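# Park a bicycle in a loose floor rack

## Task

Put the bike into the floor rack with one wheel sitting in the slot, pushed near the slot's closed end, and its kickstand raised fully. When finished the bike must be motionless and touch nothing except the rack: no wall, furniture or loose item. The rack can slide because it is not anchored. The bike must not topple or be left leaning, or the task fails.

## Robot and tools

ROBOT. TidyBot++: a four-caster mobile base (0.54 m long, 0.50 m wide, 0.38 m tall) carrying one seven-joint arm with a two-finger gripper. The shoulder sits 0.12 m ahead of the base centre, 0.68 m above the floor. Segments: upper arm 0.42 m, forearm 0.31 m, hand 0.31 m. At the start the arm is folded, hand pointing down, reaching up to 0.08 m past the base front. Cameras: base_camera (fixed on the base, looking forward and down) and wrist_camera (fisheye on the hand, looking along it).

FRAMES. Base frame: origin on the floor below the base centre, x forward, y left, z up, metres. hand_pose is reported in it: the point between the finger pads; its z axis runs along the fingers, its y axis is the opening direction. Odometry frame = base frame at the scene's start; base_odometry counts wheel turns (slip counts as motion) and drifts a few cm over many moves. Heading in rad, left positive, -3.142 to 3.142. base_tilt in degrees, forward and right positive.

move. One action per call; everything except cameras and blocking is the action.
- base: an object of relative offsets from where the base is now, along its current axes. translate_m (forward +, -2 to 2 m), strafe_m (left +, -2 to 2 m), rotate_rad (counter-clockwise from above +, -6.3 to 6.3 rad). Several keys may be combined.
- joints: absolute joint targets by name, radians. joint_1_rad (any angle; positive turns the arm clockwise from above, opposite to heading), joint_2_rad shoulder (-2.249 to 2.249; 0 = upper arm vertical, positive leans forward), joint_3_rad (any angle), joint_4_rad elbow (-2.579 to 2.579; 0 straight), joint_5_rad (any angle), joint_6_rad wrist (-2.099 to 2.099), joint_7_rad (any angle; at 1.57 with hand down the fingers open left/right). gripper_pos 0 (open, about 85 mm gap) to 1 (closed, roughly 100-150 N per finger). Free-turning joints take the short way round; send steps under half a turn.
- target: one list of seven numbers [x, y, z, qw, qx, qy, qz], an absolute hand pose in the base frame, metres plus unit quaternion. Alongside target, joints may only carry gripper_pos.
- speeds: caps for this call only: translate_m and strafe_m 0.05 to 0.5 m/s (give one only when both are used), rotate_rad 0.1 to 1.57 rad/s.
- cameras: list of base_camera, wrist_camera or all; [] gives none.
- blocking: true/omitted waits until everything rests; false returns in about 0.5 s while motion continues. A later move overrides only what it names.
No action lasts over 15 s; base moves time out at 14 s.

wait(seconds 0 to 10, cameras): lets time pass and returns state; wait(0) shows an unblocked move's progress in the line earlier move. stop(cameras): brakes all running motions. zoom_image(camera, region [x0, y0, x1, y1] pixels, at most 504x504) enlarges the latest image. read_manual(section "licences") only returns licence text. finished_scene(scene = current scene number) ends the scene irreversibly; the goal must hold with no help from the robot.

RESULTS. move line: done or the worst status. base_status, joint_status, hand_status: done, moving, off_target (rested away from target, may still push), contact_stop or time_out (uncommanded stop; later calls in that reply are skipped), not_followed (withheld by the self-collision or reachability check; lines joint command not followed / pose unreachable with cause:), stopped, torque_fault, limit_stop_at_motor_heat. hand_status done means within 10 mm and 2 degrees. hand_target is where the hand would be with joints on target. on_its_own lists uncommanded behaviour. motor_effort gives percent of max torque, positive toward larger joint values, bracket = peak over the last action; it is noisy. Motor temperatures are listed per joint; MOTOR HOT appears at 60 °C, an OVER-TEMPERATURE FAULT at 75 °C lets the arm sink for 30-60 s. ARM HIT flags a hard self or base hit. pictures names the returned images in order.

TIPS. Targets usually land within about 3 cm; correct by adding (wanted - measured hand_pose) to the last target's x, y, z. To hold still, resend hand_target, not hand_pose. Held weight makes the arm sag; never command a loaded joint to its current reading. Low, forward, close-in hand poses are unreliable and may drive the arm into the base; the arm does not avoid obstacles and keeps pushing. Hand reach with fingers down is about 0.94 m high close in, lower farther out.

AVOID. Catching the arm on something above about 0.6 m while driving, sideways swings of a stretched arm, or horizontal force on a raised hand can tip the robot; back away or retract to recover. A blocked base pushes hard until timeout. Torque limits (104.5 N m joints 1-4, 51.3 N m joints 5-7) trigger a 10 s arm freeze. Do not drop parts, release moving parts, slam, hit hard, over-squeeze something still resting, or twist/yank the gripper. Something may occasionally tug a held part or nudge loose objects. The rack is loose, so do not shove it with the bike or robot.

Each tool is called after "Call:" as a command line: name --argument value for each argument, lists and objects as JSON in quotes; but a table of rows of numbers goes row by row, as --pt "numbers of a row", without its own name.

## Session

Call:
move

Scene clock: 0.00 s.
Motor temperatures (°C): [38 36 34 38 37 50 44]
base_odometry: x=+0.000 y=+0.000 heading=+0.000
base_tilt: forward=+0.0 right=+0.6
base_status: not commanded
joint_positions: joint_1_rad=+0.028 joint_2_rad=-0.325 joint_3_rad=+3.186 joint_4_rad=-2.537 joint_5_rad=-0.002 joint_6_rad=-0.908 joint_7_rad=+1.578 gripper_pos=+0.000
joint_status: not commanded
motor_effort: joint_1_rad=+0 joint_2_rad=-1 joint_3_rad=+0 joint_4_rad=+13 joint_5_rad=-2 joint_6_rad=+0 joint_7_rad=+1
hand_pose: x=+0.2438 y=-0.0054 z=+0.5815 quat_wxyz=(-0.008, +0.999, -0.032, +0.011) (m; base frame)
hand_target: x=+0.2434 y=-0.0054 z=+0.5813 quat_wxyz=(-0.008, +0.999, -0.032, +0.011) (m; base frame)
hand_status: not commanded
pictures: base_camera, wrist_camera
camera_calibration:
wrist_camera: T_world_to_cam=[[-0.0495927, -0.998767, 0.00209508, -0.00102128], [-0.998576, 0.0496243, 0.0196023, 0.286925], [-0.0196821, -0.00111996, -0.999806, 0.727929], [0, 0, 0, 1]] pos_world=[0.300793, -0.0144432, 0.722166]

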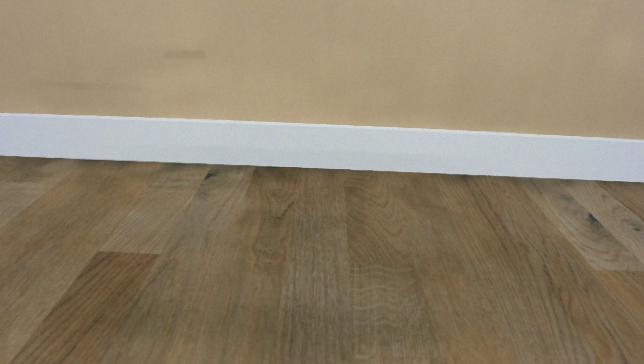

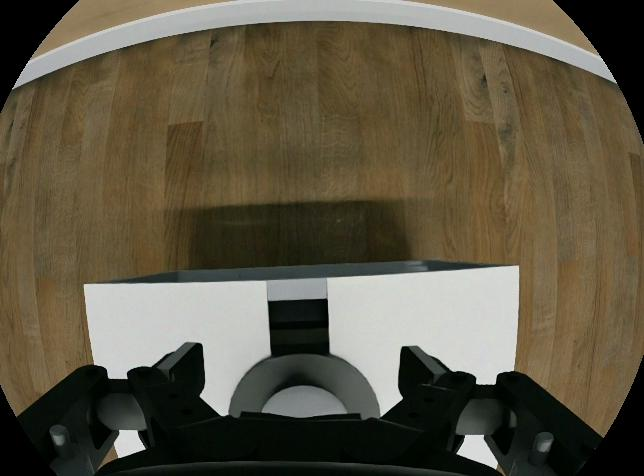

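Same start: wall ahead. Look around, using the pitched wrist camera.

Call:
move --base '{"rotate_rad":-1.57}' --joints '{"joint_1_rad":0,"joint_2_rad":-0.32,"joint_3_rad":3.1416,"joint_4_rad":-2.5,"joint_5_rad":0,"joint_6_rad":0.0,"joint_7_rad":1.57}'

Call:
move --base '{"rotate_rad":-1.57}'

Call:
move --base '{"rotate_rad":-1.57}'

Scene clock: 2.43 s.
Motor temperatures (°C): [38 36 34 38 37 50 44]
move: done
base_odometry: x=+0.000 y=+0.000 heading=-1.570
base_tilt: forward=+0.0 right=+0.6
base_status: done
joint_positions: joint_1_rad=+0.011 joint_2_rad=-0.325 joint_3_rad=+3.154 joint_4_rad=-2.495 joint_5_rad=-0.002 joint_6_rad=-0.043 joint_7_rad=+1.578 gripper_pos=+0.000
joint_status: all done
motor_effort: joint_1_rad=+0(2) joint_2_rad=-5(6) joint_3_rad=+0(2) joint_4_rad=+19(19) joint_5_rad=-1(3) joint_6_rad=+7(7) joint_7_rad=+0(1)
hand_pose: x=+0.4938 y=-0.0073 z=+0.7171 quat_wxyz=(+0.004, +0.894, -0.009, +0.448) (m; base frame)
hand_target: x=+0.4997 y=+0.0013 z=+0.7232 quat_wxyz=(+0.000, +0.887, +0.000, +0.462) (m; base frame)
hand_status: not commanded
pictures: base_camera, wrist_camera
camera_calibration:
wrist_camera: T_world_to_cam=[[-0.0248362, -0.999437, 0.0225725, -0.0177094], [-0.630999, -0.00184078, -0.775782, 0.922543], [0.775386, -0.0335107, -0.630598, 0.210792], [0, 0, 0, 1]] pos_world=[0.418239, -0.00893741, 0.849017]

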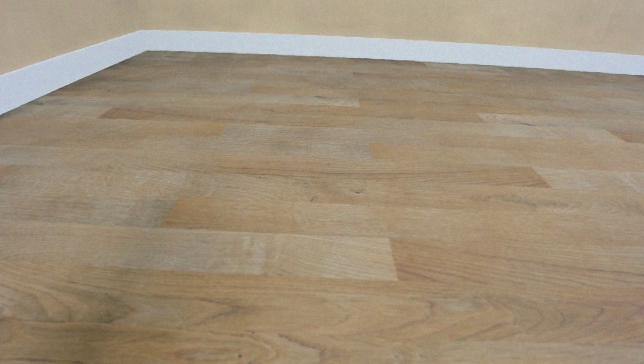

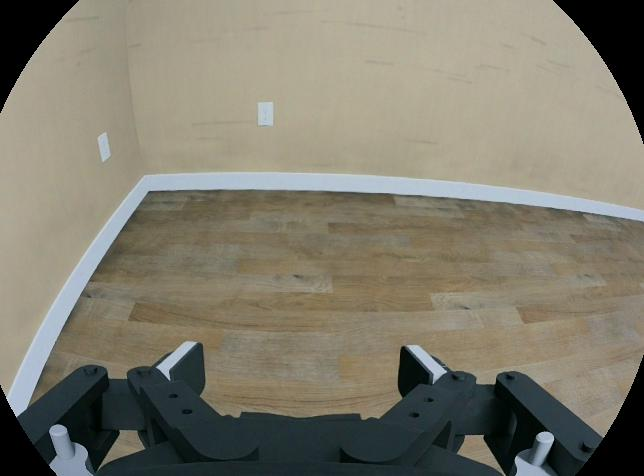

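Scene clock: 4.73 s.
Motor temperatures (°C): [38 36 34 38 37 50 44]
move: done
base_odometry: x=+0.000 y=+0.000 heading=-3.139
base_tilt: forward=+0.0 right=+0.6
base_status: done
joint_positions: joint_1_rad=+0.010 joint_2_rad=-0.325 joint_3_rad=+3.153 joint_4_rad=-2.495 joint_5_rad=-0.002 joint_6_rad=-0.041 joint_7_rad=+1.578 gripper_pos=+0.000
joint_status: not commanded
motor_effort: joint_1_rad=+0(1) joint_2_rad=-5(6) joint_3_rad=+0(2) joint_4_rad=+18(19) joint_5_rad=-1(2) joint_6_rad=+7(7) joint_7_rad=+0(1)
hand_pose: x=+0.4941 y=-0.0065 z=+0.7175 quat_wxyz=(+0.004, +0.894, -0.008, +0.449) (m; base frame)
hand_target: x=+0.4997 y=+0.0013 z=+0.7232 quat_wxyz=(+0.000, +0.887, +0.000, +0.462) (m; base frame)
hand_status: not commanded
pictures: base_camera, wrist_camera
camera_calibration:
wrist_camera: T_world_to_cam=[[-0.0225691, -0.999481, 0.0230028, -0.0182671], [-0.629862, -0.00365271, -0.776698, 0.923081], [0.776379, -0.0320179, -0.629452, 0.209535], [0, 0, 0, 1]] pos_world=[0.418323, -0.00817703, 0.849268]

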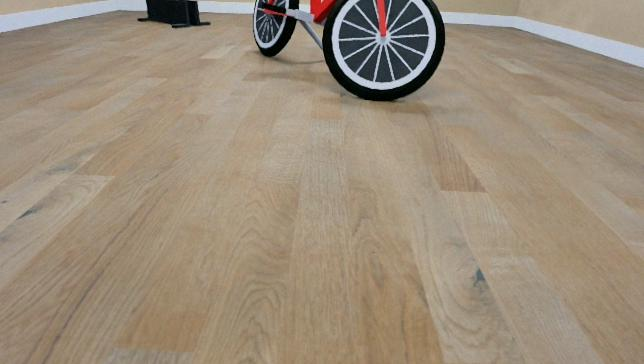

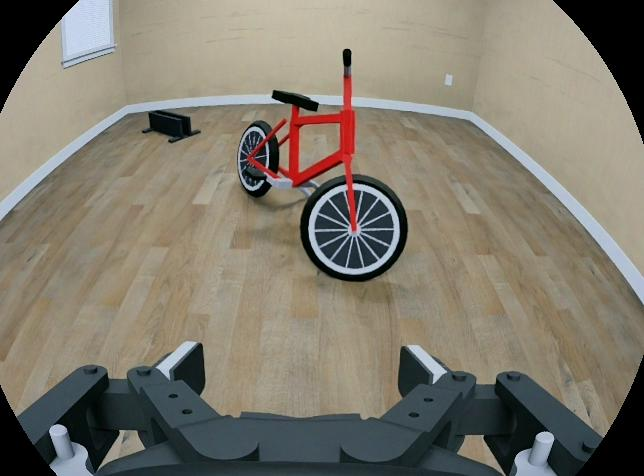

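Scene clock: 7.03 s.
Motor temperatures (°C): [38 36 34 38 37 50 44]
move: done
base_odometry: x=+0.000 y=+0.000 heading=+1.574
base_tilt: forward=+0.0 right=+0.6
base_status: done
joint_positions: joint_1_rad=+0.009 joint_2_rad=-0.325 joint_3_rad=+3.152 joint_4_rad=-2.495 joint_5_rad=-0.002 joint_6_rad=-0.041 joint_7_rad=+1.578 gripper_pos=+0.000
joint_status: not commanded
motor_effort: joint_1_rad=+0(1) joint_2_rad=-5(6) joint_3_rad=+1(2) joint_4_rad=+18(19) joint_5_rad=-1(2) joint_6_rad=+7(7) joint_7_rad=+1(1)
hand_pose: x=+0.4942 y=-0.0060 z=+0.7176 quat_wxyz=(+0.004, +0.894, -0.007, +0.449) (m; base frame)
hand_target: x=+0.4997 y=+0.0013 z=+0.7232 quat_wxyz=(+0.000, +0.887, +0.000, +0.462) (m; base frame)
hand_status: not commanded
pictures: base_camera, wrist_camera
camera_calibration:
wrist_camera: T_world_to_cam=[[-0.0212405, -0.999504, 0.0232462, -0.0185897], [-0.629527, -0.00469234, -0.776964, 0.923233], [0.776688, -0.0311372, -0.629115, 0.209166], [0, 0, 0, 1]] pos_world=[0.418349, -0.00773549, 0.849341]

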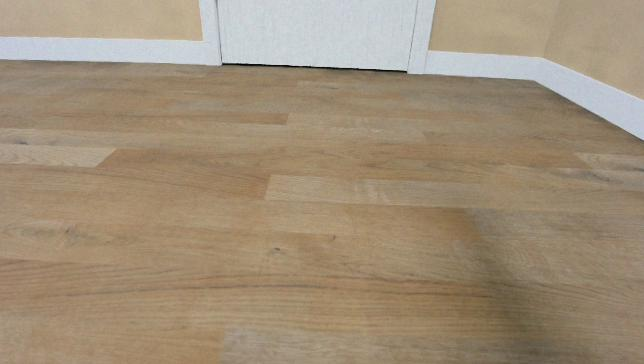

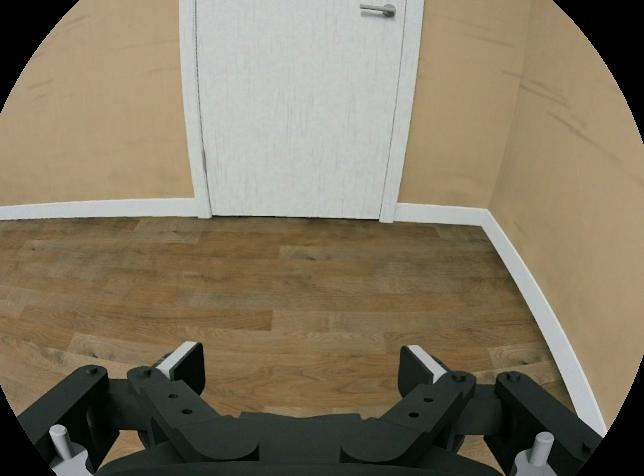

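Call:
move --base '{"translate_m":1.15,"strafe_m":2.0,"rotate_rad":1.57}' --cameras '["base_camera","wrist_camera"]'

Call:
move --base '{"rotate_rad":1.3}' --cameras '["base_camera","wrist_camera"]'

Scene clock: 15.77 s.
Motor temperatures (°C): [38 36 34 38 37 50 44]
move: done
base_odometry: x=-2.004 y=+1.144 heading=-3.139
base_tilt: forward=+0.0 right=+0.6
base_status: done
joint_positions: joint_1_rad=+0.009 joint_2_rad=-0.325 joint_3_rad=+3.151 joint_4_rad=-2.495 joint_5_rad=-0.002 joint_6_rad=-0.040 joint_7_rad=+1.578 gripper_pos=+0.000
joint_status: not commanded
motor_effort: joint_1_rad=+0(2) joint_2_rad=-5(8) joint_3_rad=+0(2) joint_4_rad=+18(20) joint_5_rad=-2(3) joint_6_rad=+7(7) joint_7_rad=+1(1)
hand_pose: x=+0.4944 y=-0.0057 z=+0.7178 quat_wxyz=(+0.004, +0.893, -0.007, +0.449) (m; base frame)
hand_target: x=+0.4997 y=+0.0013 z=+0.7232 quat_wxyz=(+0.000, +0.887, +0.000, +0.462) (m; base frame)
hand_status: not commanded
pictures: base_camera, wrist_camera
camera_calibration:
wrist_camera: T_world_to_cam=[[-0.02056, -0.999514, 0.0234146, -0.0187818], [-0.628814, -0.00527995, -0.777538, 0.923564], [0.777284, -0.0307096, -0.6284, 0.208372], [0, 0, 0, 1]] pos_world=[0.418399, -0.00749726, 0.849487]

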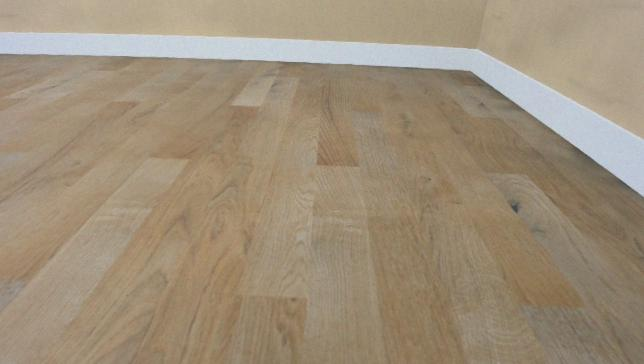

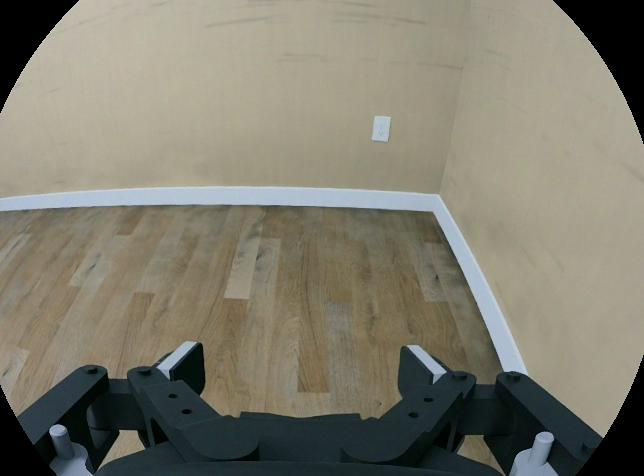

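Scene clock: 17.87 s.
Motor temperatures (°C): [38 36 34 39 37 50 44]
move: done
base_odometry: x=-2.004 y=+1.144 heading=-1.839
base_tilt: forward=+0.0 right=+0.6
base_status: done
joint_positions: joint_1_rad=+0.008 joint_2_rad=-0.325 joint_3_rad=+3.150 joint_4_rad=-2.495 joint_5_rad=-0.002 joint_6_rad=-0.040 joint_7_rad=+1.578 gripper_pos=+0.000
joint_status: not commanded
motor_effort: joint_1_rad=+0(1) joint_2_rad=-5(6) joint_3_rad=+0(1) joint_4_rad=+19(19) joint_5_rad=+0(2) joint_6_rad=+7(7) joint_7_rad=+1(1)
hand_pose: x=+0.4944 y=-0.0046 z=+0.7178 quat_wxyz=(+0.003, +0.893, -0.005, +0.449) (m; base frame)
hand_target: x=+0.4997 y=+0.0013 z=+0.7232 quat_wxyz=(+0.000, +0.887, +0.000, +0.462) (m; base frame)
hand_status: not commanded
pictures: base_camera, wrist_camera
camera_calibration:
wrist_camera: T_world_to_cam=[[-0.0176762, -0.999558, 0.0239115, -0.0194636], [-0.628751, -0.0074823, -0.777571, 0.923566], [0.777406, -0.0287789, -0.628341, 0.208312], [0, 0, 0, 1]] pos_world=[0.418406, -0.00654957, 0.849494]

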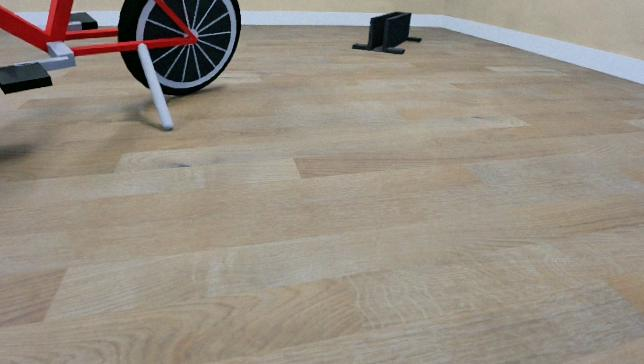

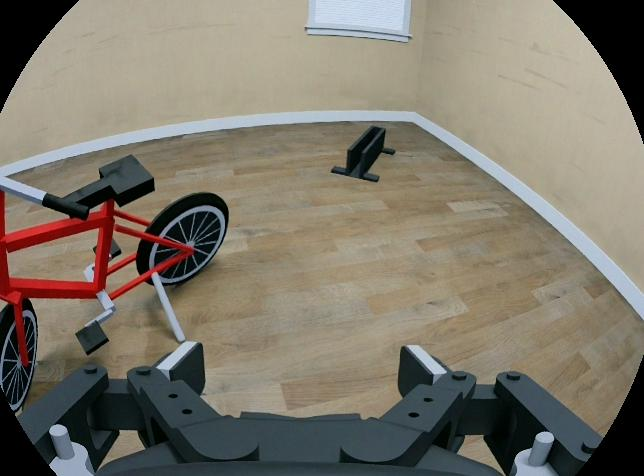

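Call:
zoom_image --camera "base_camera" --region '[330, 0, 450, 70]'

Call:
zoom_image --camera "wrist_camera" --region '[310, 110, 420, 200]'

Call:
zoom_image --camera "base_camera" --region '[0, 0, 260, 150]'

Scaled by 4.200.

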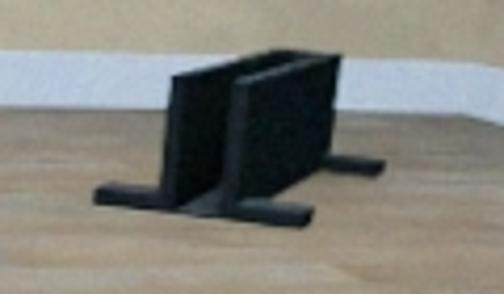

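Scaled by 4.582.

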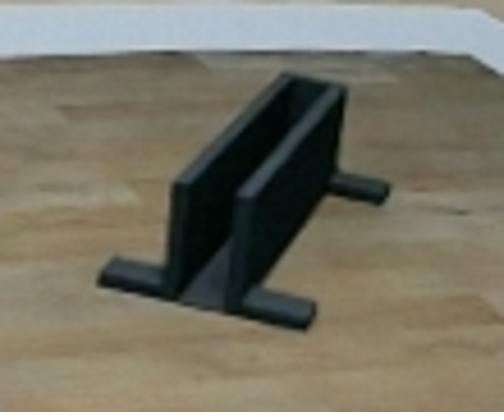

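Scaled by 1.938.

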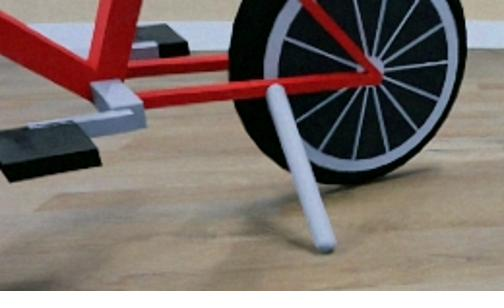

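Call:
move --base '{"translate_m":0.36,"strafe_m":-0.42,"rotate_rad":1.05}' --cameras '["base_camera","wrist_camera"]'

Call:
zoom_image --camera "base_camera" --region '[0, 0, 322, 200]'

Call:
zoom_image --camera "base_camera" --region '[322, 0, 644, 200]'

Scene clock: 21.67 s.
Motor temperatures (°C): [38 36 34 39 37 51 44]
move: done
base_odometry: x=-2.504 y=+0.908 heading=-0.788
base_tilt: forward=+0.0 right=+0.6
base_status: done
joint_positions: joint_1_rad=+0.008 joint_2_rad=-0.325 joint_3_rad=+3.150 joint_4_rad=-2.495 joint_5_rad=-0.002 joint_6_rad=-0.040 joint_7_rad=+1.578 gripper_pos=+0.000
joint_status: not commanded
motor_effort: joint_1_rad=+0(1) joint_2_rad=-5(6) joint_3_rad=+1(1) joint_4_rad=+18(19) joint_5_rad=-1(3) joint_6_rad=+7(7) joint_7_rad=+1(1)
hand_pose: x=+0.4944 y=-0.0045 z=+0.7178 quat_wxyz=(+0.003, +0.893, -0.005, +0.449) (m; base frame)
hand_target: x=+0.4997 y=+0.0013 z=+0.7232 quat_wxyz=(+0.000, +0.887, +0.000, +0.462) (m; base frame)
hand_status: not commanded
pictures: base_camera, wrist_camera
camera_calibration:
wrist_camera: T_world_to_cam=[[-0.0175619, -0.99956, 0.0239209, -0.0194833], [-0.628703, -0.00756316, -0.777609, 0.923589], [0.777447, -0.0286954, -0.628293, 0.20826], [0, 0, 0, 1]] pos_world=[0.41841, -0.00651336, 0.849505]

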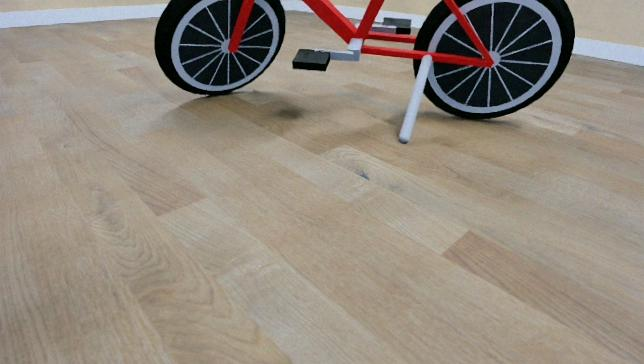

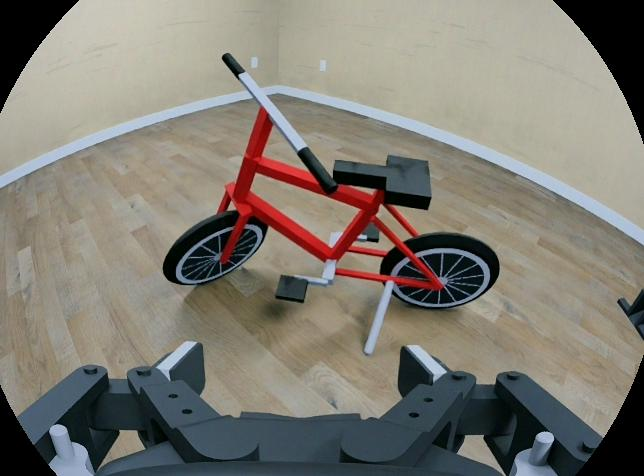

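Scaled by 1.565.

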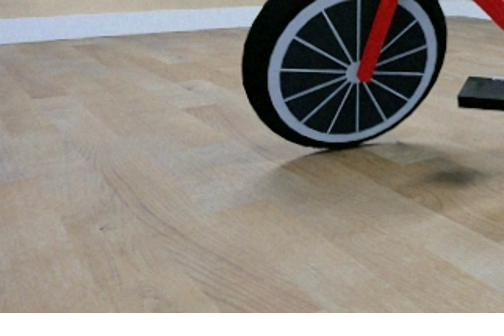

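Scaled by 1.565.

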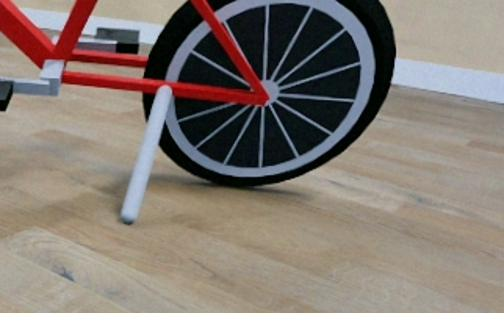

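Call:
move --base '{"translate_m":0.357,"strafe_m":-1.545,"rotate_rad":-0.172}' --cameras '["base_camera","wrist_camera"]'

Scene clock: 26.23 s.
Motor temperatures (°C): [38 36 34 39 37 51 44]
move: done
base_odometry: x=-3.348 y=-0.435 heading=-0.961
base_tilt: forward=+0.0 right=+0.6
base_status: done
joint_positions: joint_1_rad=+0.007 joint_2_rad=-0.325 joint_3_rad=+3.147 joint_4_rad=-2.495 joint_5_rad=-0.002 joint_6_rad=-0.040 joint_7_rad=+1.578 gripper_pos=+0.000
joint_status: not commanded
motor_effort: joint_1_rad=+0(1) joint_2_rad=-5(6) joint_3_rad=+1(3) joint_4_rad=+19(19) joint_5_rad=+0(2) joint_6_rad=+7(7) joint_7_rad=+0(1)
hand_pose: x=+0.4944 y=-0.0029 z=+0.7178 quat_wxyz=(+0.003, +0.893, -0.003, +0.449) (m; base frame)
hand_target: x=+0.4997 y=+0.0013 z=+0.7232 quat_wxyz=(+0.000, +0.887, +0.000, +0.462) (m; base frame)
hand_status: not commanded
pictures: base_camera, wrist_camera
camera_calibration:
wrist_camera: T_world_to_cam=[[-0.0133599, -0.999598, 0.0249898, -0.0207121], [-0.62867, -0.0110374, -0.777594, 0.923542], [0.777558, -0.0260989, -0.62827, 0.208252], [0, 0, 0, 1]] pos_world=[0.418398, -0.00507521, 0.849496]

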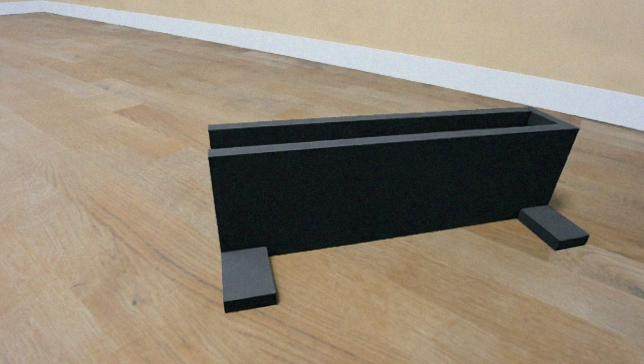

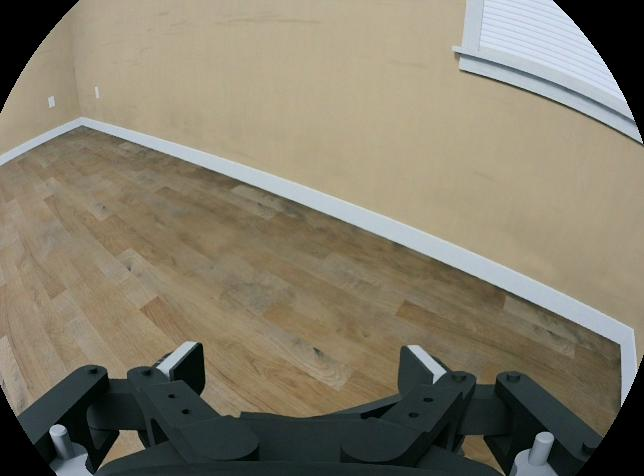

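Call:
move --base '{"strafe_m":-0.13}' --joints '{"joint_1_rad":0,"joint_2_rad":0.80,"joint_3_rad":3.1416,"joint_4_rad":-1.52,"joint_5_rad":0,"joint_6_rad":-0.79,"joint_7_rad":0.23,"gripper_pos":0.4}' --cameras '["base_camera","wrist_camera"]'

Scene clock: 29.20 s.
Motor temperatures (°C): [38 36 34 39 37 51 44]
move: done
base_odometry: x=-3.454 y=-0.510 heading=-0.961
base_tilt: forward=+0.0 right=+0.6
base_status: done
joint_positions: joint_1_rad=+0.007 joint_2_rad=+0.785 joint_3_rad=+3.146 joint_4_rad=-1.530 joint_5_rad=-0.002 joint_6_rad=-0.737 joint_7_rad=+0.278 gripper_pos=+0.400
joint_status: all done
motor_effort: joint_1_rad=+0(2) joint_2_rad=-40(42) joint_3_rad=+0(2) joint_4_rad=+13(20) joint_5_rad=-1(3) joint_6_rad=+1(8) joint_7_rad=+0(1)
hand_pose: x=+0.6755 y=-0.0045 z=+0.4563 quat_wxyz=(-0.026, +0.794, -0.606, +0.036) (m; base frame)
hand_target: x=+0.6608 y=+0.0014 z=+0.4497 quat_wxyz=(-0.010, +0.783, -0.621, +0.012) (m; base frame)
hand_status: not commanded
pictures: base_camera, wrist_camera
camera_calibration:
wrist_camera: T_world_to_cam=[[-0.95812, -0.278322, -0.0673982, 0.670213], [-0.279814, 0.959958, 0.0136167, 0.241758], [0.0609096, 0.0319054, -0.997633, 0.555997], [0, 0, 0, 1]] pos_world=[0.675926, -0.0632814, 0.596561]

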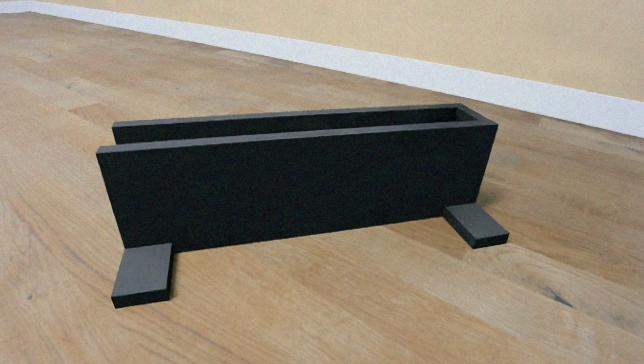

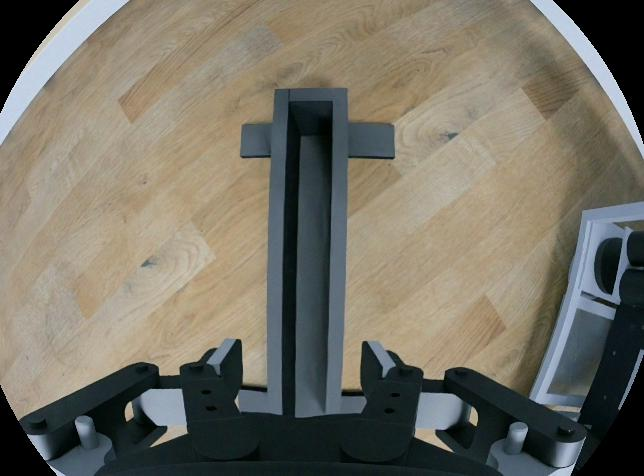

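Call:
move --joints '{"joint_1_rad":0,"joint_2_rad":1.183,"joint_3_rad":3.1416,"joint_4_rad":-1.489,"joint_5_rad":0,"joint_6_rad":-0.44,"joint_7_rad":0.215,"gripper_pos":0.4}' --cameras '["wrist_camera"]'

Scene clock: 31.60 s.
Motor temperatures (°C): [38 36 34 39 37 51 44]
move: done
base_odometry: x=-3.454 y=-0.510 heading=-0.961
base_tilt: forward=+0.0 right=+0.6
base_status: not commanded
joint_positions: joint_1_rad=+0.007 joint_2_rad=+1.178 joint_3_rad=+3.146 joint_4_rad=-1.498 joint_5_rad=-0.002 joint_6_rad=-0.492 joint_7_rad=+0.262 gripper_pos=+0.400
joint_status: all done
motor_effort: joint_1_rad=+0(1) joint_2_rad=-43(46) joint_3_rad=-1(2) joint_4_rad=+8(14) joint_5_rad=-1(2) joint_6_rad=+0(1) joint_7_rad=+1(1)
hand_pose: x=+0.6410 y=-0.0047 z=+0.2508 quat_wxyz=(+0.009, +0.790, -0.613, -0.009) (m; base frame)
hand_target: x=+0.6600 y=+0.0014 z=+0.2494 quat_wxyz=(-0.009, +0.779, -0.627, +0.012) (m; base frame)
hand_status: not commanded
pictures: wrist_camera
camera_calibration:
wrist_camera: T_world_to_cam=[[-0.963814, -0.263036, 0.0433078, 0.599217], [-0.26114, 0.964257, 0.0448891, 0.215233], [-0.0535673, 0.0319553, -0.998053, 0.426513], [0, 0, 0, 1]] pos_world=[0.656586, -0.0635536, 0.39007]

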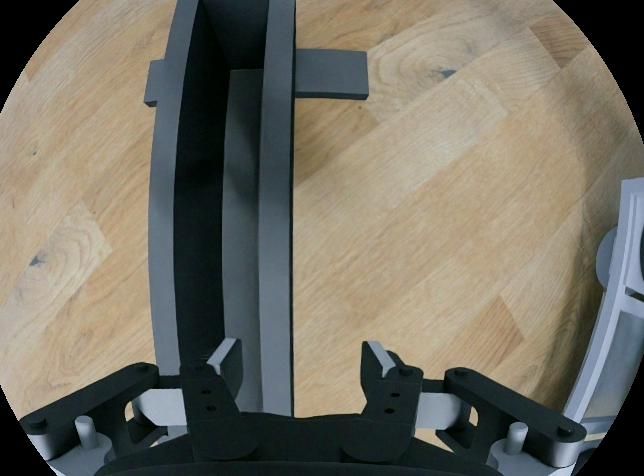

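Call:
move --base '{"translate_m":0.012}' --joints '{"joint_1_rad":0,"joint_2_rad":1.33,"joint_3_rad":3.1416,"joint_4_rad":-1.415,"joint_5_rad":0,"joint_6_rad":-0.34,"joint_7_rad":0.215,"gripper_pos":0.4}' --cameras '["wrist_camera"]'

Scene clock: 33.20 s.
Motor temperatures (°C): [38 36 34 39 37 51 44]
move: done
base_odometry: x=-3.448 y=-0.520 heading=-0.961
base_tilt: forward=+0.0 right=+0.6
base_status: done
joint_positions: joint_1_rad=+0.007 joint_2_rad=+1.326 joint_3_rad=+3.146 joint_4_rad=-1.422 joint_5_rad=-0.002 joint_6_rad=-0.390 joint_7_rad=+0.261 gripper_pos=+0.400
joint_status: all done
motor_effort: joint_1_rad=+0(1) joint_2_rad=-43(47) joint_3_rad=-1(2) joint_4_rad=+7(9) joint_5_rad=-1(2) joint_6_rad=+0(1) joint_7_rad=+1(1)
hand_pose: x=+0.6489 y=-0.0048 z=+0.1822 quat_wxyz=(+0.000, +0.790, -0.613, +0.003) (m; base frame)
hand_target: x=+0.6666 y=+0.0014 z=+0.1814 quat_wxyz=(-0.018, +0.779, -0.627, +0.022) (m; base frame)
hand_status: not commanded
pictures: wrist_camera
camera_calibration:
wrist_camera: T_world_to_cam=[[-0.964567, -0.263421, 0.0147985, 0.615522], [-0.262754, 0.964174, 0.036447, 0.223166], [-0.0238692, 0.0312672, -0.999226, 0.339481], [0, 0, 0, 1]] pos_world=[0.660454, -0.0636439, 0.321975]

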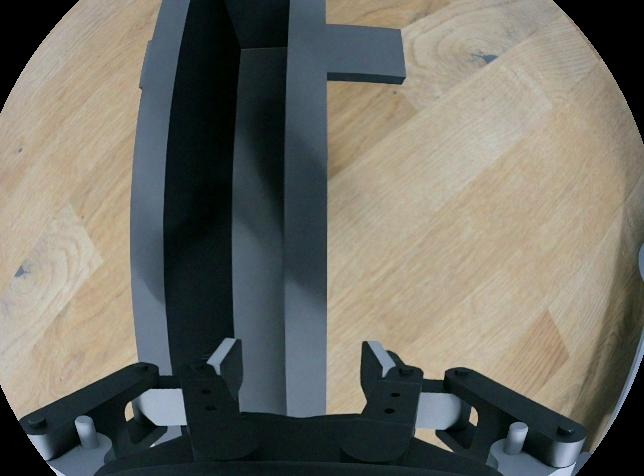

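Call:
move --joints '{"joint_1_rad":0,"joint_2_rad":1.455,"joint_3_rad":3.1416,"joint_4_rad":-1.322,"joint_5_rad":0,"joint_6_rad":-0.30,"joint_7_rad":0.215,"gripper_pos":0.4}' --cameras '["wrist_camera"]'

Call:
move --joints '{"gripper_pos":1}' --cameras '["wrist_camera"]'

Scene clock: 34.60 s.
Motor temperatures (°C): [38 36 34 39 37 51 44]
move: done
base_odometry: x=-3.448 y=-0.520 heading=-0.961
base_tilt: forward=+0.0 right=+0.6
base_status: not commanded
joint_positions: joint_1_rad=+0.007 joint_2_rad=+1.449 joint_3_rad=+3.146 joint_4_rad=-1.330 joint_5_rad=-0.002 joint_6_rad=-0.349 joint_7_rad=+0.261 gripper_pos=+0.400
joint_status: all done
motor_effort: joint_1_rad=+0(1) joint_2_rad=-44(47) joint_3_rad=+0(2) joint_4_rad=+6(9) joint_5_rad=-2(3) joint_6_rad=+0(3) joint_7_rad=+1(1)
hand_pose: x=+0.6524 y=-0.0049 z=+0.1278 quat_wxyz=(-0.003, +0.790, -0.613, +0.007) (m; base frame)
hand_target: x=+0.6691 y=+0.0014 z=+0.1261 quat_wxyz=(-0.020, +0.778, -0.627, +0.025) (m; base frame)
hand_status: not commanded
pictures: wrist_camera
camera_calibration:
wrist_camera: T_world_to_cam=[[-0.964541, -0.263882, 0.00525434, 0.620878], [-0.263566, 0.964057, 0.0335675, 0.22702], [-0.0139233, 0.0309923, -0.999423, 0.278676], [0, 0, 0, 1]] pos_world=[0.662577, -0.0636584, 0.267633]

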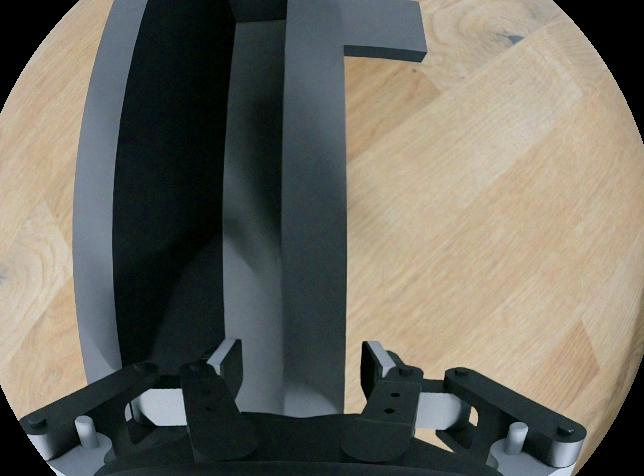

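Scene clock: 35.47 s.
Motor temperatures (°C): [38 36 34 39 37 51 44]
move: off_target
base_odometry: x=-3.448 y=-0.520 heading=-0.961
base_tilt: forward=+0.0 right=+0.6
base_status: not commanded
joint_positions: joint_1_rad=+0.006 joint_2_rad=+1.448 joint_3_rad=+3.147 joint_4_rad=-1.334 joint_5_rad=-0.002 joint_6_rad=-0.349 joint_7_rad=+0.261 gripper_pos=+0.801
joint_status: gripper_pos off_target (ended at +0.801, target +1.000)
motor_effort: joint_1_rad=-1(3) joint_2_rad=-43(47) joint_3_rad=-3(4) joint_4_rad=+9(13) joint_5_rad=-2(5) joint_6_rad=+5(8) joint_7_rad=-1(1)
hand_pose: x=+0.6503 y=-0.0049 z=+0.1277 quat_wxyz=(-0.001, +0.790, -0.613, +0.005) (m; base frame)
hand_target: x=+0.6691 y=+0.0014 z=+0.1261 quat_wxyz=(-0.020, +0.778, -0.627, +0.025) (m; base frame)
hand_status: not commanded
pictures: wrist_camera
camera_calibration:
wrist_camera: T_world_to_cam=[[-0.964486, -0.263989, 0.00874701, 0.618354], [-0.263552, 0.964031, 0.0344285, 0.226325], [-0.0175211, 0.0309005, -0.999369, 0.280893], [0, 0, 0, 1]] pos_world=[0.660963, -0.0636254, 0.267515]

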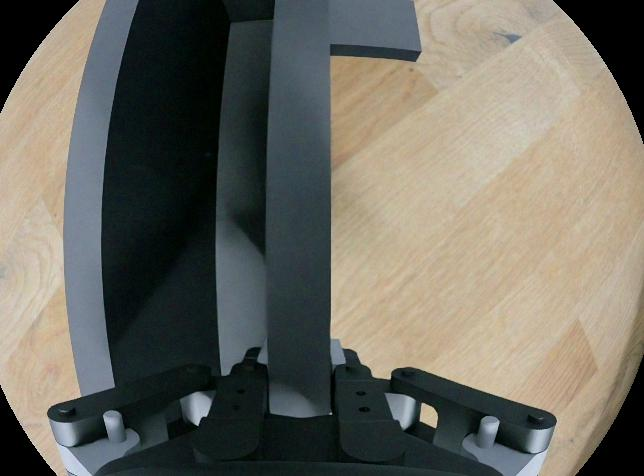

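Call:
move --joints '{"joint_1_rad":0,"joint_2_rad":1.20,"joint_3_rad":3.1416,"joint_4_rad":-1.40,"joint_5_rad":0,"joint_6_rad":-0.42,"joint_7_rad":0.215,"gripper_pos":1}' --cameras '["base_camera"]'

Call:
move --base '{"translate_m":-0.037,"strafe_m":0.765,"rotate_rad":0.003}' --speeds '{"strafe_m":0.3}' --joints '{"joint_7_rad":-0.036}' --cameras '["base_camera","wrist_camera"]'

Scene clock: 37.57 s.
Motor temperatures (°C): [38 36 34 39 37 51 44]
move: off_target
base_odometry: x=-3.448 y=-0.520 heading=-0.961
base_tilt: forward=+0.0 right=+0.6
base_status: not commanded
joint_positions: joint_1_rad=+0.006 joint_2_rad=+1.277 joint_3_rad=+3.145 joint_4_rad=-1.418 joint_5_rad=-0.002 joint_6_rad=-0.395 joint_7_rad=+0.256 gripper_pos=+0.801
joint_status: joint_2_rad off_target (ended at +1.277, target +1.200); gripper_pos off_target (ended at +0.801, target +1.000); the others done
motor_effort: joint_1_rad=+0(2) joint_2_rad=-58(60) joint_3_rad=-1(6) joint_4_rad=+12(13) joint_5_rad=-1(4) joint_6_rad=+3(6) joint_7_rad=+1(1)
hand_pose: x=+0.6738 y=-0.0043 z=+0.2094 quat_wxyz=(-0.015, +0.788, -0.615, +0.022) (m; base frame)
hand_target: x=+0.7110 y=+0.0013 z=+0.2559 quat_wxyz=(-0.038, +0.777, -0.626, +0.047) (m; base frame)
hand_status: not commanded
pictures: base_camera

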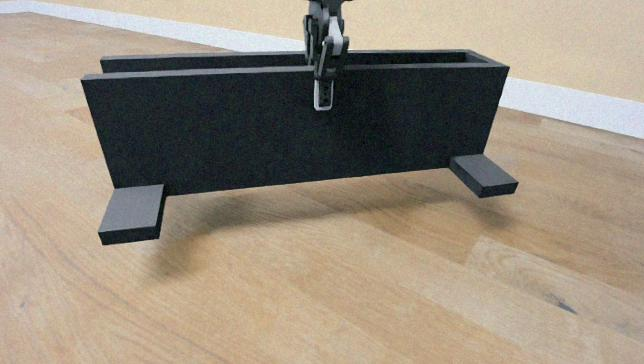

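Scene clock: 41.13 s.
Motor temperatures (°C): [38 37 34 39 37 51 44]
move: done
base_odometry: x=-2.842 y=-0.051 heading=-0.958
base_tilt: forward=+0.0 right=+0.6
base_status: done
joint_positions: joint_1_rad=-0.003 joint_2_rad=+1.277 joint_3_rad=+3.140 joint_4_rad=-1.419 joint_5_rad=-0.002 joint_6_rad=-0.395 joint_7_rad=-0.005 gripper_pos=+0.801
joint_status: all done
motor_effort: joint_1_rad=+0(5) joint_2_rad=-57(58) joint_3_rad=+0(4) joint_4_rad=+12(13) joint_5_rad=-1(3) joint_6_rad=+2(3) joint_7_rad=+1(2)
hand_pose: x=+0.6731 y=+0.0042 z=+0.2093 quat_wxyz=(-0.019, +0.706, -0.708, +0.017) (m; base frame)
hand_target: x=+0.7110 y=+0.0013 z=+0.2559 quat_wxyz=(-0.044, +0.693, -0.718, +0.042) (m; base frame)
hand_status: not commanded
pictures: base_camera, wrist_camera
camera_calibration:
wrist_camera: T_world_to_cam=[[-0.99938, -0.0117308, -0.0331974, 0.673269], [-0.0131598, 0.998982, 0.0431589, 0.0502967], [0.0326573, 0.043569, -0.998517, 0.32854], [0, 0, 0, 1]] pos_world=[0.662784, -0.0566616, 0.348232]

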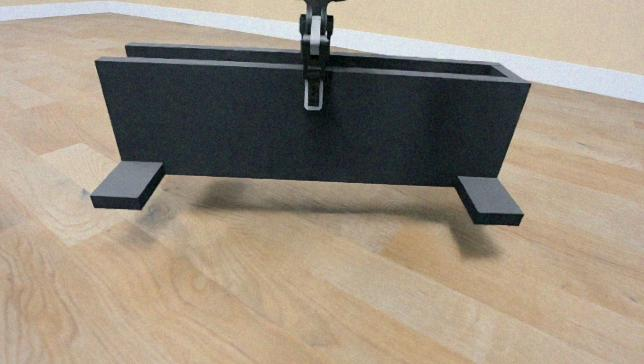

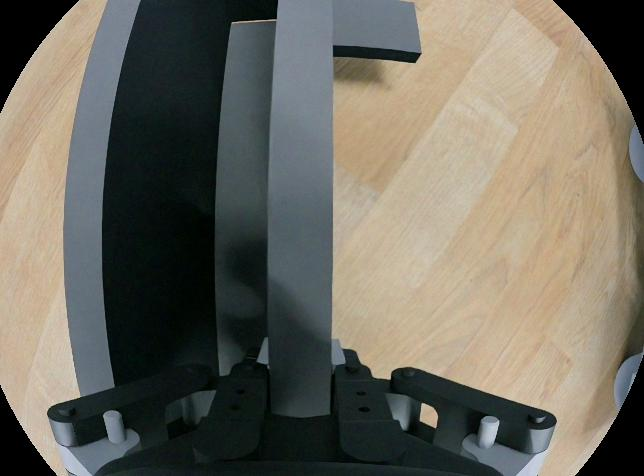

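Call:
move --base '{"translate_m":0.06,"strafe_m":0.27}' --speeds '{"strafe_m":0.2}' --joints '{"joint_1_rad":0.508,"joint_7_rad":0.472}' --cameras '["base_camera","wrist_camera"]'

Call:
zoom_image --camera "base_camera" --region '[0, 0, 322, 220]'

Scene clock: 43.83 s.
Motor temperatures (°C): [38 37 34 39 37 51 44]
move: done
base_odometry: x=-2.586 y=+0.055 heading=-0.958
base_tilt: forward=+0.0 right=+0.6
base_status: done
joint_positions: joint_1_rad=+0.503 joint_2_rad=+1.277 joint_3_rad=+3.137 joint_4_rad=-1.419 joint_5_rad=-0.002 joint_6_rad=-0.396 joint_7_rad=+0.425 gripper_pos=+0.801
joint_status: all done
motor_effort: joint_1_rad=+0(6) joint_2_rad=-58(58) joint_3_rad=-1(5) joint_4_rad=+12(13) joint_5_rad=-1(3) joint_6_rad=+3(3) joint_7_rad=+1(2)
hand_pose: x=+0.6067 y=-0.2631 z=+0.2093 quat_wxyz=(-0.011, +0.679, -0.734, +0.023) (m; base frame)
hand_target: x=+0.6369 y=-0.2868 z=+0.2559 quat_wxyz=(-0.018, +0.693, -0.718, +0.058) (m; base frame)
hand_status: not commanded
pictures: base_camera, wrist_camera
camera_calibration:
wrist_camera: T_world_to_cam=[[-0.997557, 0.0628392, -0.0305311, 0.621677], [0.0621027, 0.997769, 0.024502, 0.274302], [0.0320026, 0.0225461, -0.999233, 0.337408], [0, 0, 0, 1]] pos_world=[0.592325, -0.320363, 0.349409]

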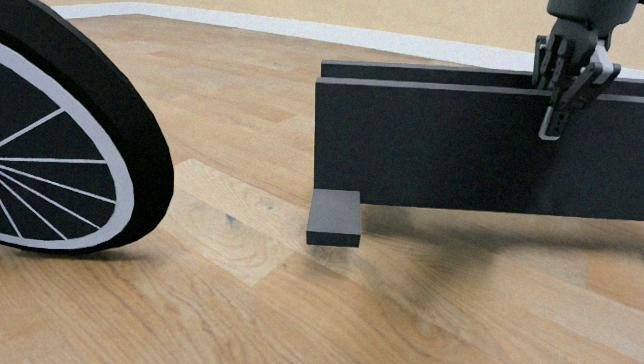

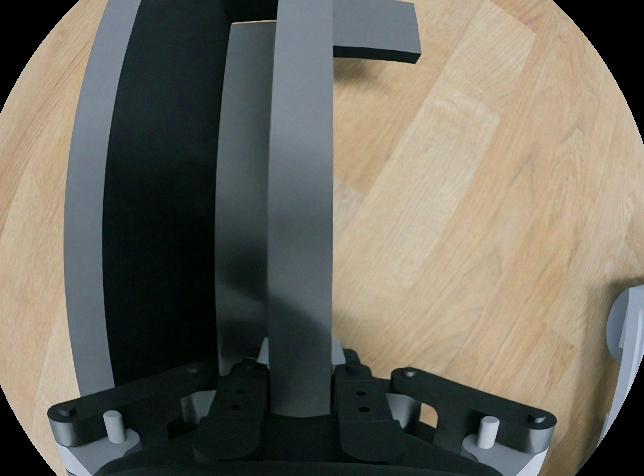

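Scaled by 1.565.

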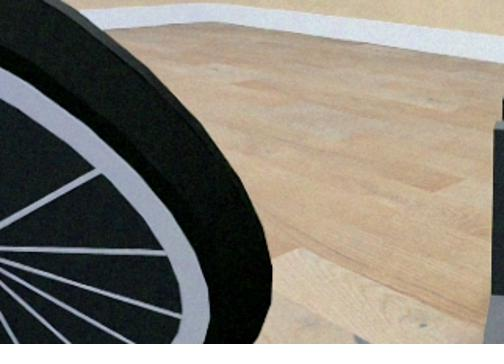

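Call:
move --base '{"translate_m":-0.02,"strafe_m":0.06}' --speeds '{"strafe_m":0.2}' --joints '{"joint_7_rad":0.55}' --cameras '["base_camera"]'

Call:
move --joints '{"joint_2_rad":1.39,"joint_4_rad":-1.335,"joint_6_rad":-0.32}' --cameras '["base_camera"]'

Call:
zoom_image --camera "base_camera" --region '[80, 60, 400, 300]'

Scene clock: 45.67 s.
Motor temperatures (°C): [38 37 34 39 37 51 44]
move: done
base_odometry: x=-2.548 y=+0.106 heading=-0.958
base_tilt: forward=+0.0 right=+0.6
base_status: done
joint_positions: joint_1_rad=+0.502 joint_2_rad=+1.277 joint_3_rad=+3.138 joint_4_rad=-1.424 joint_5_rad=-0.002 joint_6_rad=-0.402 joint_7_rad=+0.517 gripper_pos=+0.801
joint_status: all done
motor_effort: joint_1_rad=+0(4) joint_2_rad=-57(59) joint_3_rad=-2(4) joint_4_rad=+12(15) joint_5_rad=-1(3) joint_6_rad=+2(4) joint_7_rad=+0(2)
hand_pose: x=+0.6019 y=-0.2608 z=+0.2084 quat_wxyz=(-0.007, +0.712, -0.702, +0.018) (m; base frame)
hand_target: x=+0.6369 y=-0.2868 z=+0.2559 quat_wxyz=(-0.015, +0.720, -0.691, +0.059) (m; base frame)
hand_status: not commanded
pictures: base_camera

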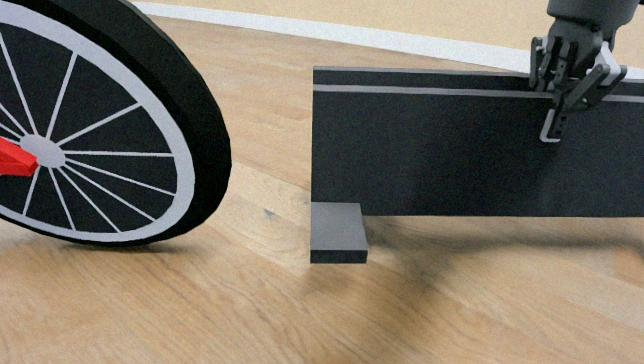

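Scene clock: 47.17 s.
Motor temperatures (°C): [38 38 34 39 37 51 44]
move: off_target
base_odometry: x=-2.548 y=+0.106 heading=-0.958
base_tilt: forward=+0.0 right=+0.6
base_status: not commanded
joint_positions: joint_1_rad=+0.502 joint_2_rad=+1.439 joint_3_rad=+3.138 joint_4_rad=-1.353 joint_5_rad=-0.002 joint_6_rad=-0.358 joint_7_rad=+0.517 gripper_pos=+0.802
joint_status: joint_2_rad off_target (ended at +1.439, target +1.390); the others done
motor_effort: joint_1_rad=+1(2) joint_2_rad=-53(60) joint_3_rad=-1(2) joint_4_rad=+9(13) joint_5_rad=-2(3) joint_6_rad=+0(3) joint_7_rad=+0(1)
hand_pose: x=+0.5786 y=-0.2482 z=+0.1306 quat_wxyz=(-0.001, +0.712, -0.702, -0.004) (m; base frame)
hand_target: x=+0.6186 y=-0.2766 z=+0.1601 quat_wxyz=(-0.012, +0.721, -0.691, +0.047) (m; base frame)
hand_status: not commanded
pictures: base_camera

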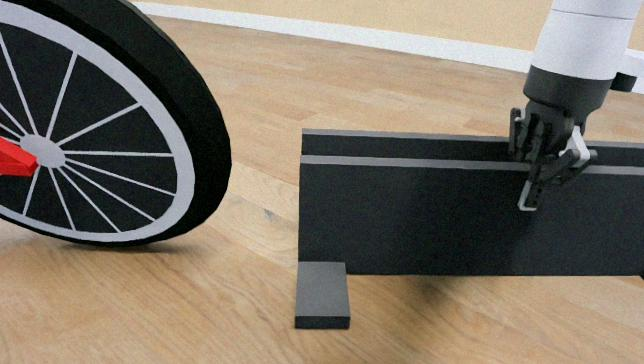

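Scaled by 1.575.

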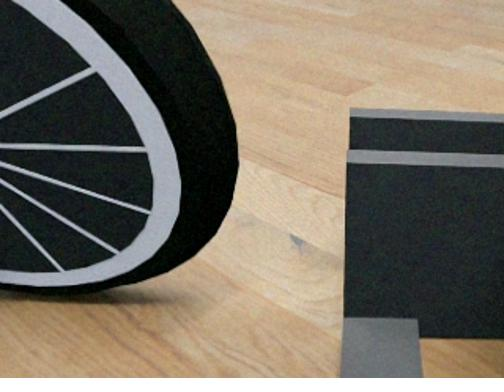

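Call:
move --base '{"translate_m":0.006}' --joints '{"joint_2_rad":1.41,"joint_4_rad":-1.325,"joint_6_rad":-0.32}' --cameras '[]'

Call:
move --joints '{"gripper_pos":0.4}' --cameras '["base_camera","wrist_camera"]'

Call:
zoom_image --camera "base_camera" --region '[80, 60, 400, 300]'

Scene clock: 48.47 s.
Motor temperatures (°C): [38 38 34 39 37 51 44]
move: done
base_odometry: x=-2.545 y=+0.101 heading=-0.958
base_tilt: forward=+0.0 right=+0.6
base_status: done
joint_positions: joint_1_rad=+0.504 joint_2_rad=+1.445 joint_3_rad=+3.139 joint_4_rad=-1.343 joint_5_rad=-0.002 joint_6_rad=-0.357 joint_7_rad=+0.517 gripper_pos=+0.802
joint_status: all done
motor_effort: joint_1_rad=-1(3) joint_2_rad=-53(55) joint_3_rad=-3(3) joint_4_rad=+9(11) joint_5_rad=-1(2) joint_6_rad=+1(2) joint_7_rad=+2(2)
hand_pose: x=+0.5809 y=-0.2507 z=+0.1286 quat_wxyz=(-0.001, +0.711, -0.703, -0.002) (m; base frame)
hand_target: x=+0.6147 y=-0.2744 z=+0.1503 quat_wxyz=(-0.011, +0.721, -0.691, +0.042) (m; base frame)
hand_status: not commanded
pictures: none
No camera images: "cameras" was empty.

Scene clock: 49.33 s.
Motor temperatures (°C): [38 38 34 39 37 51 44]
move: done
base_odometry: x=-2.545 y=+0.101 heading=-0.958
base_tilt: forward=+0.0 right=+0.6
base_status: not commanded
joint_positions: joint_1_rad=+0.504 joint_2_rad=+1.422 joint_3_rad=+3.139 joint_4_rad=-1.332 joint_5_rad=-0.002 joint_6_rad=-0.357 joint_7_rad=+0.517 gripper_pos=+0.400
joint_status: all done
motor_effort: joint_1_rad=-1(1) joint_2_rad=-45(54) joint_3_rad=-1(3) joint_4_rad=+7(9) joint_5_rad=-1(2) joint_6_rad=+1(2) joint_7_rad=+1(1)
hand_pose: x=+0.5978 y=-0.2600 z=+0.1423 quat_wxyz=(-0.006, +0.711, -0.703, +0.015) (m; base frame)
hand_target: x=+0.6147 y=-0.2744 z=+0.1503 quat_wxyz=(-0.011, +0.721, -0.691, +0.042) (m; base frame)
hand_status: not commanded
pictures: base_camera, wrist_camera
camera_calibration:
wrist_camera: T_world_to_cam=[[-0.999571, -0.0270591, -0.011216, 0.585615], [-0.0273708, 0.999215, 0.028631, 0.326686], [0.0104324, 0.0289257, -0.999527, 0.285219], [0, 0, 0, 1]] pos_world=[0.591329, -0.318834, 0.282299]

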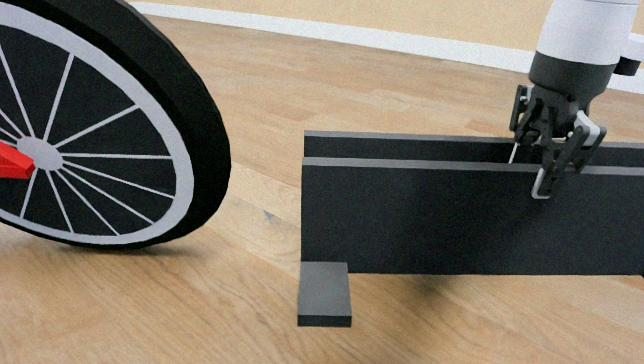

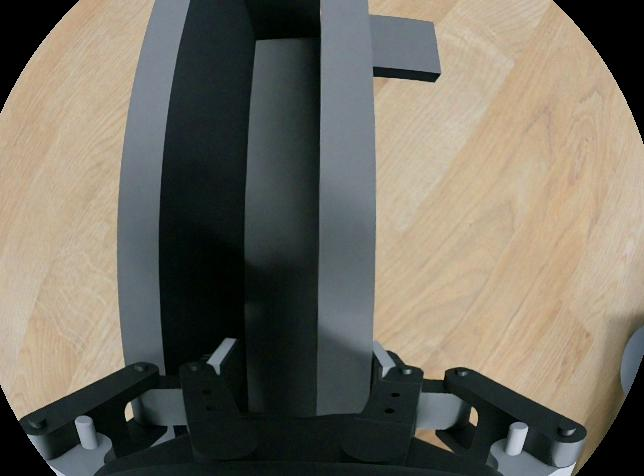

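Scaled by 1.575.

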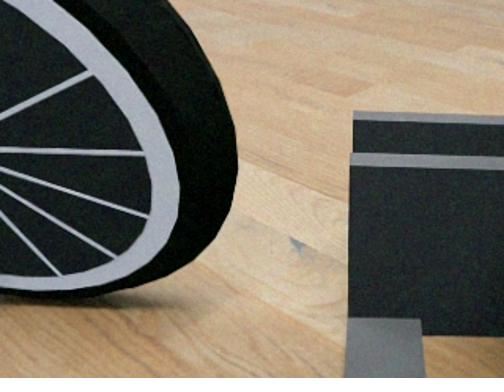

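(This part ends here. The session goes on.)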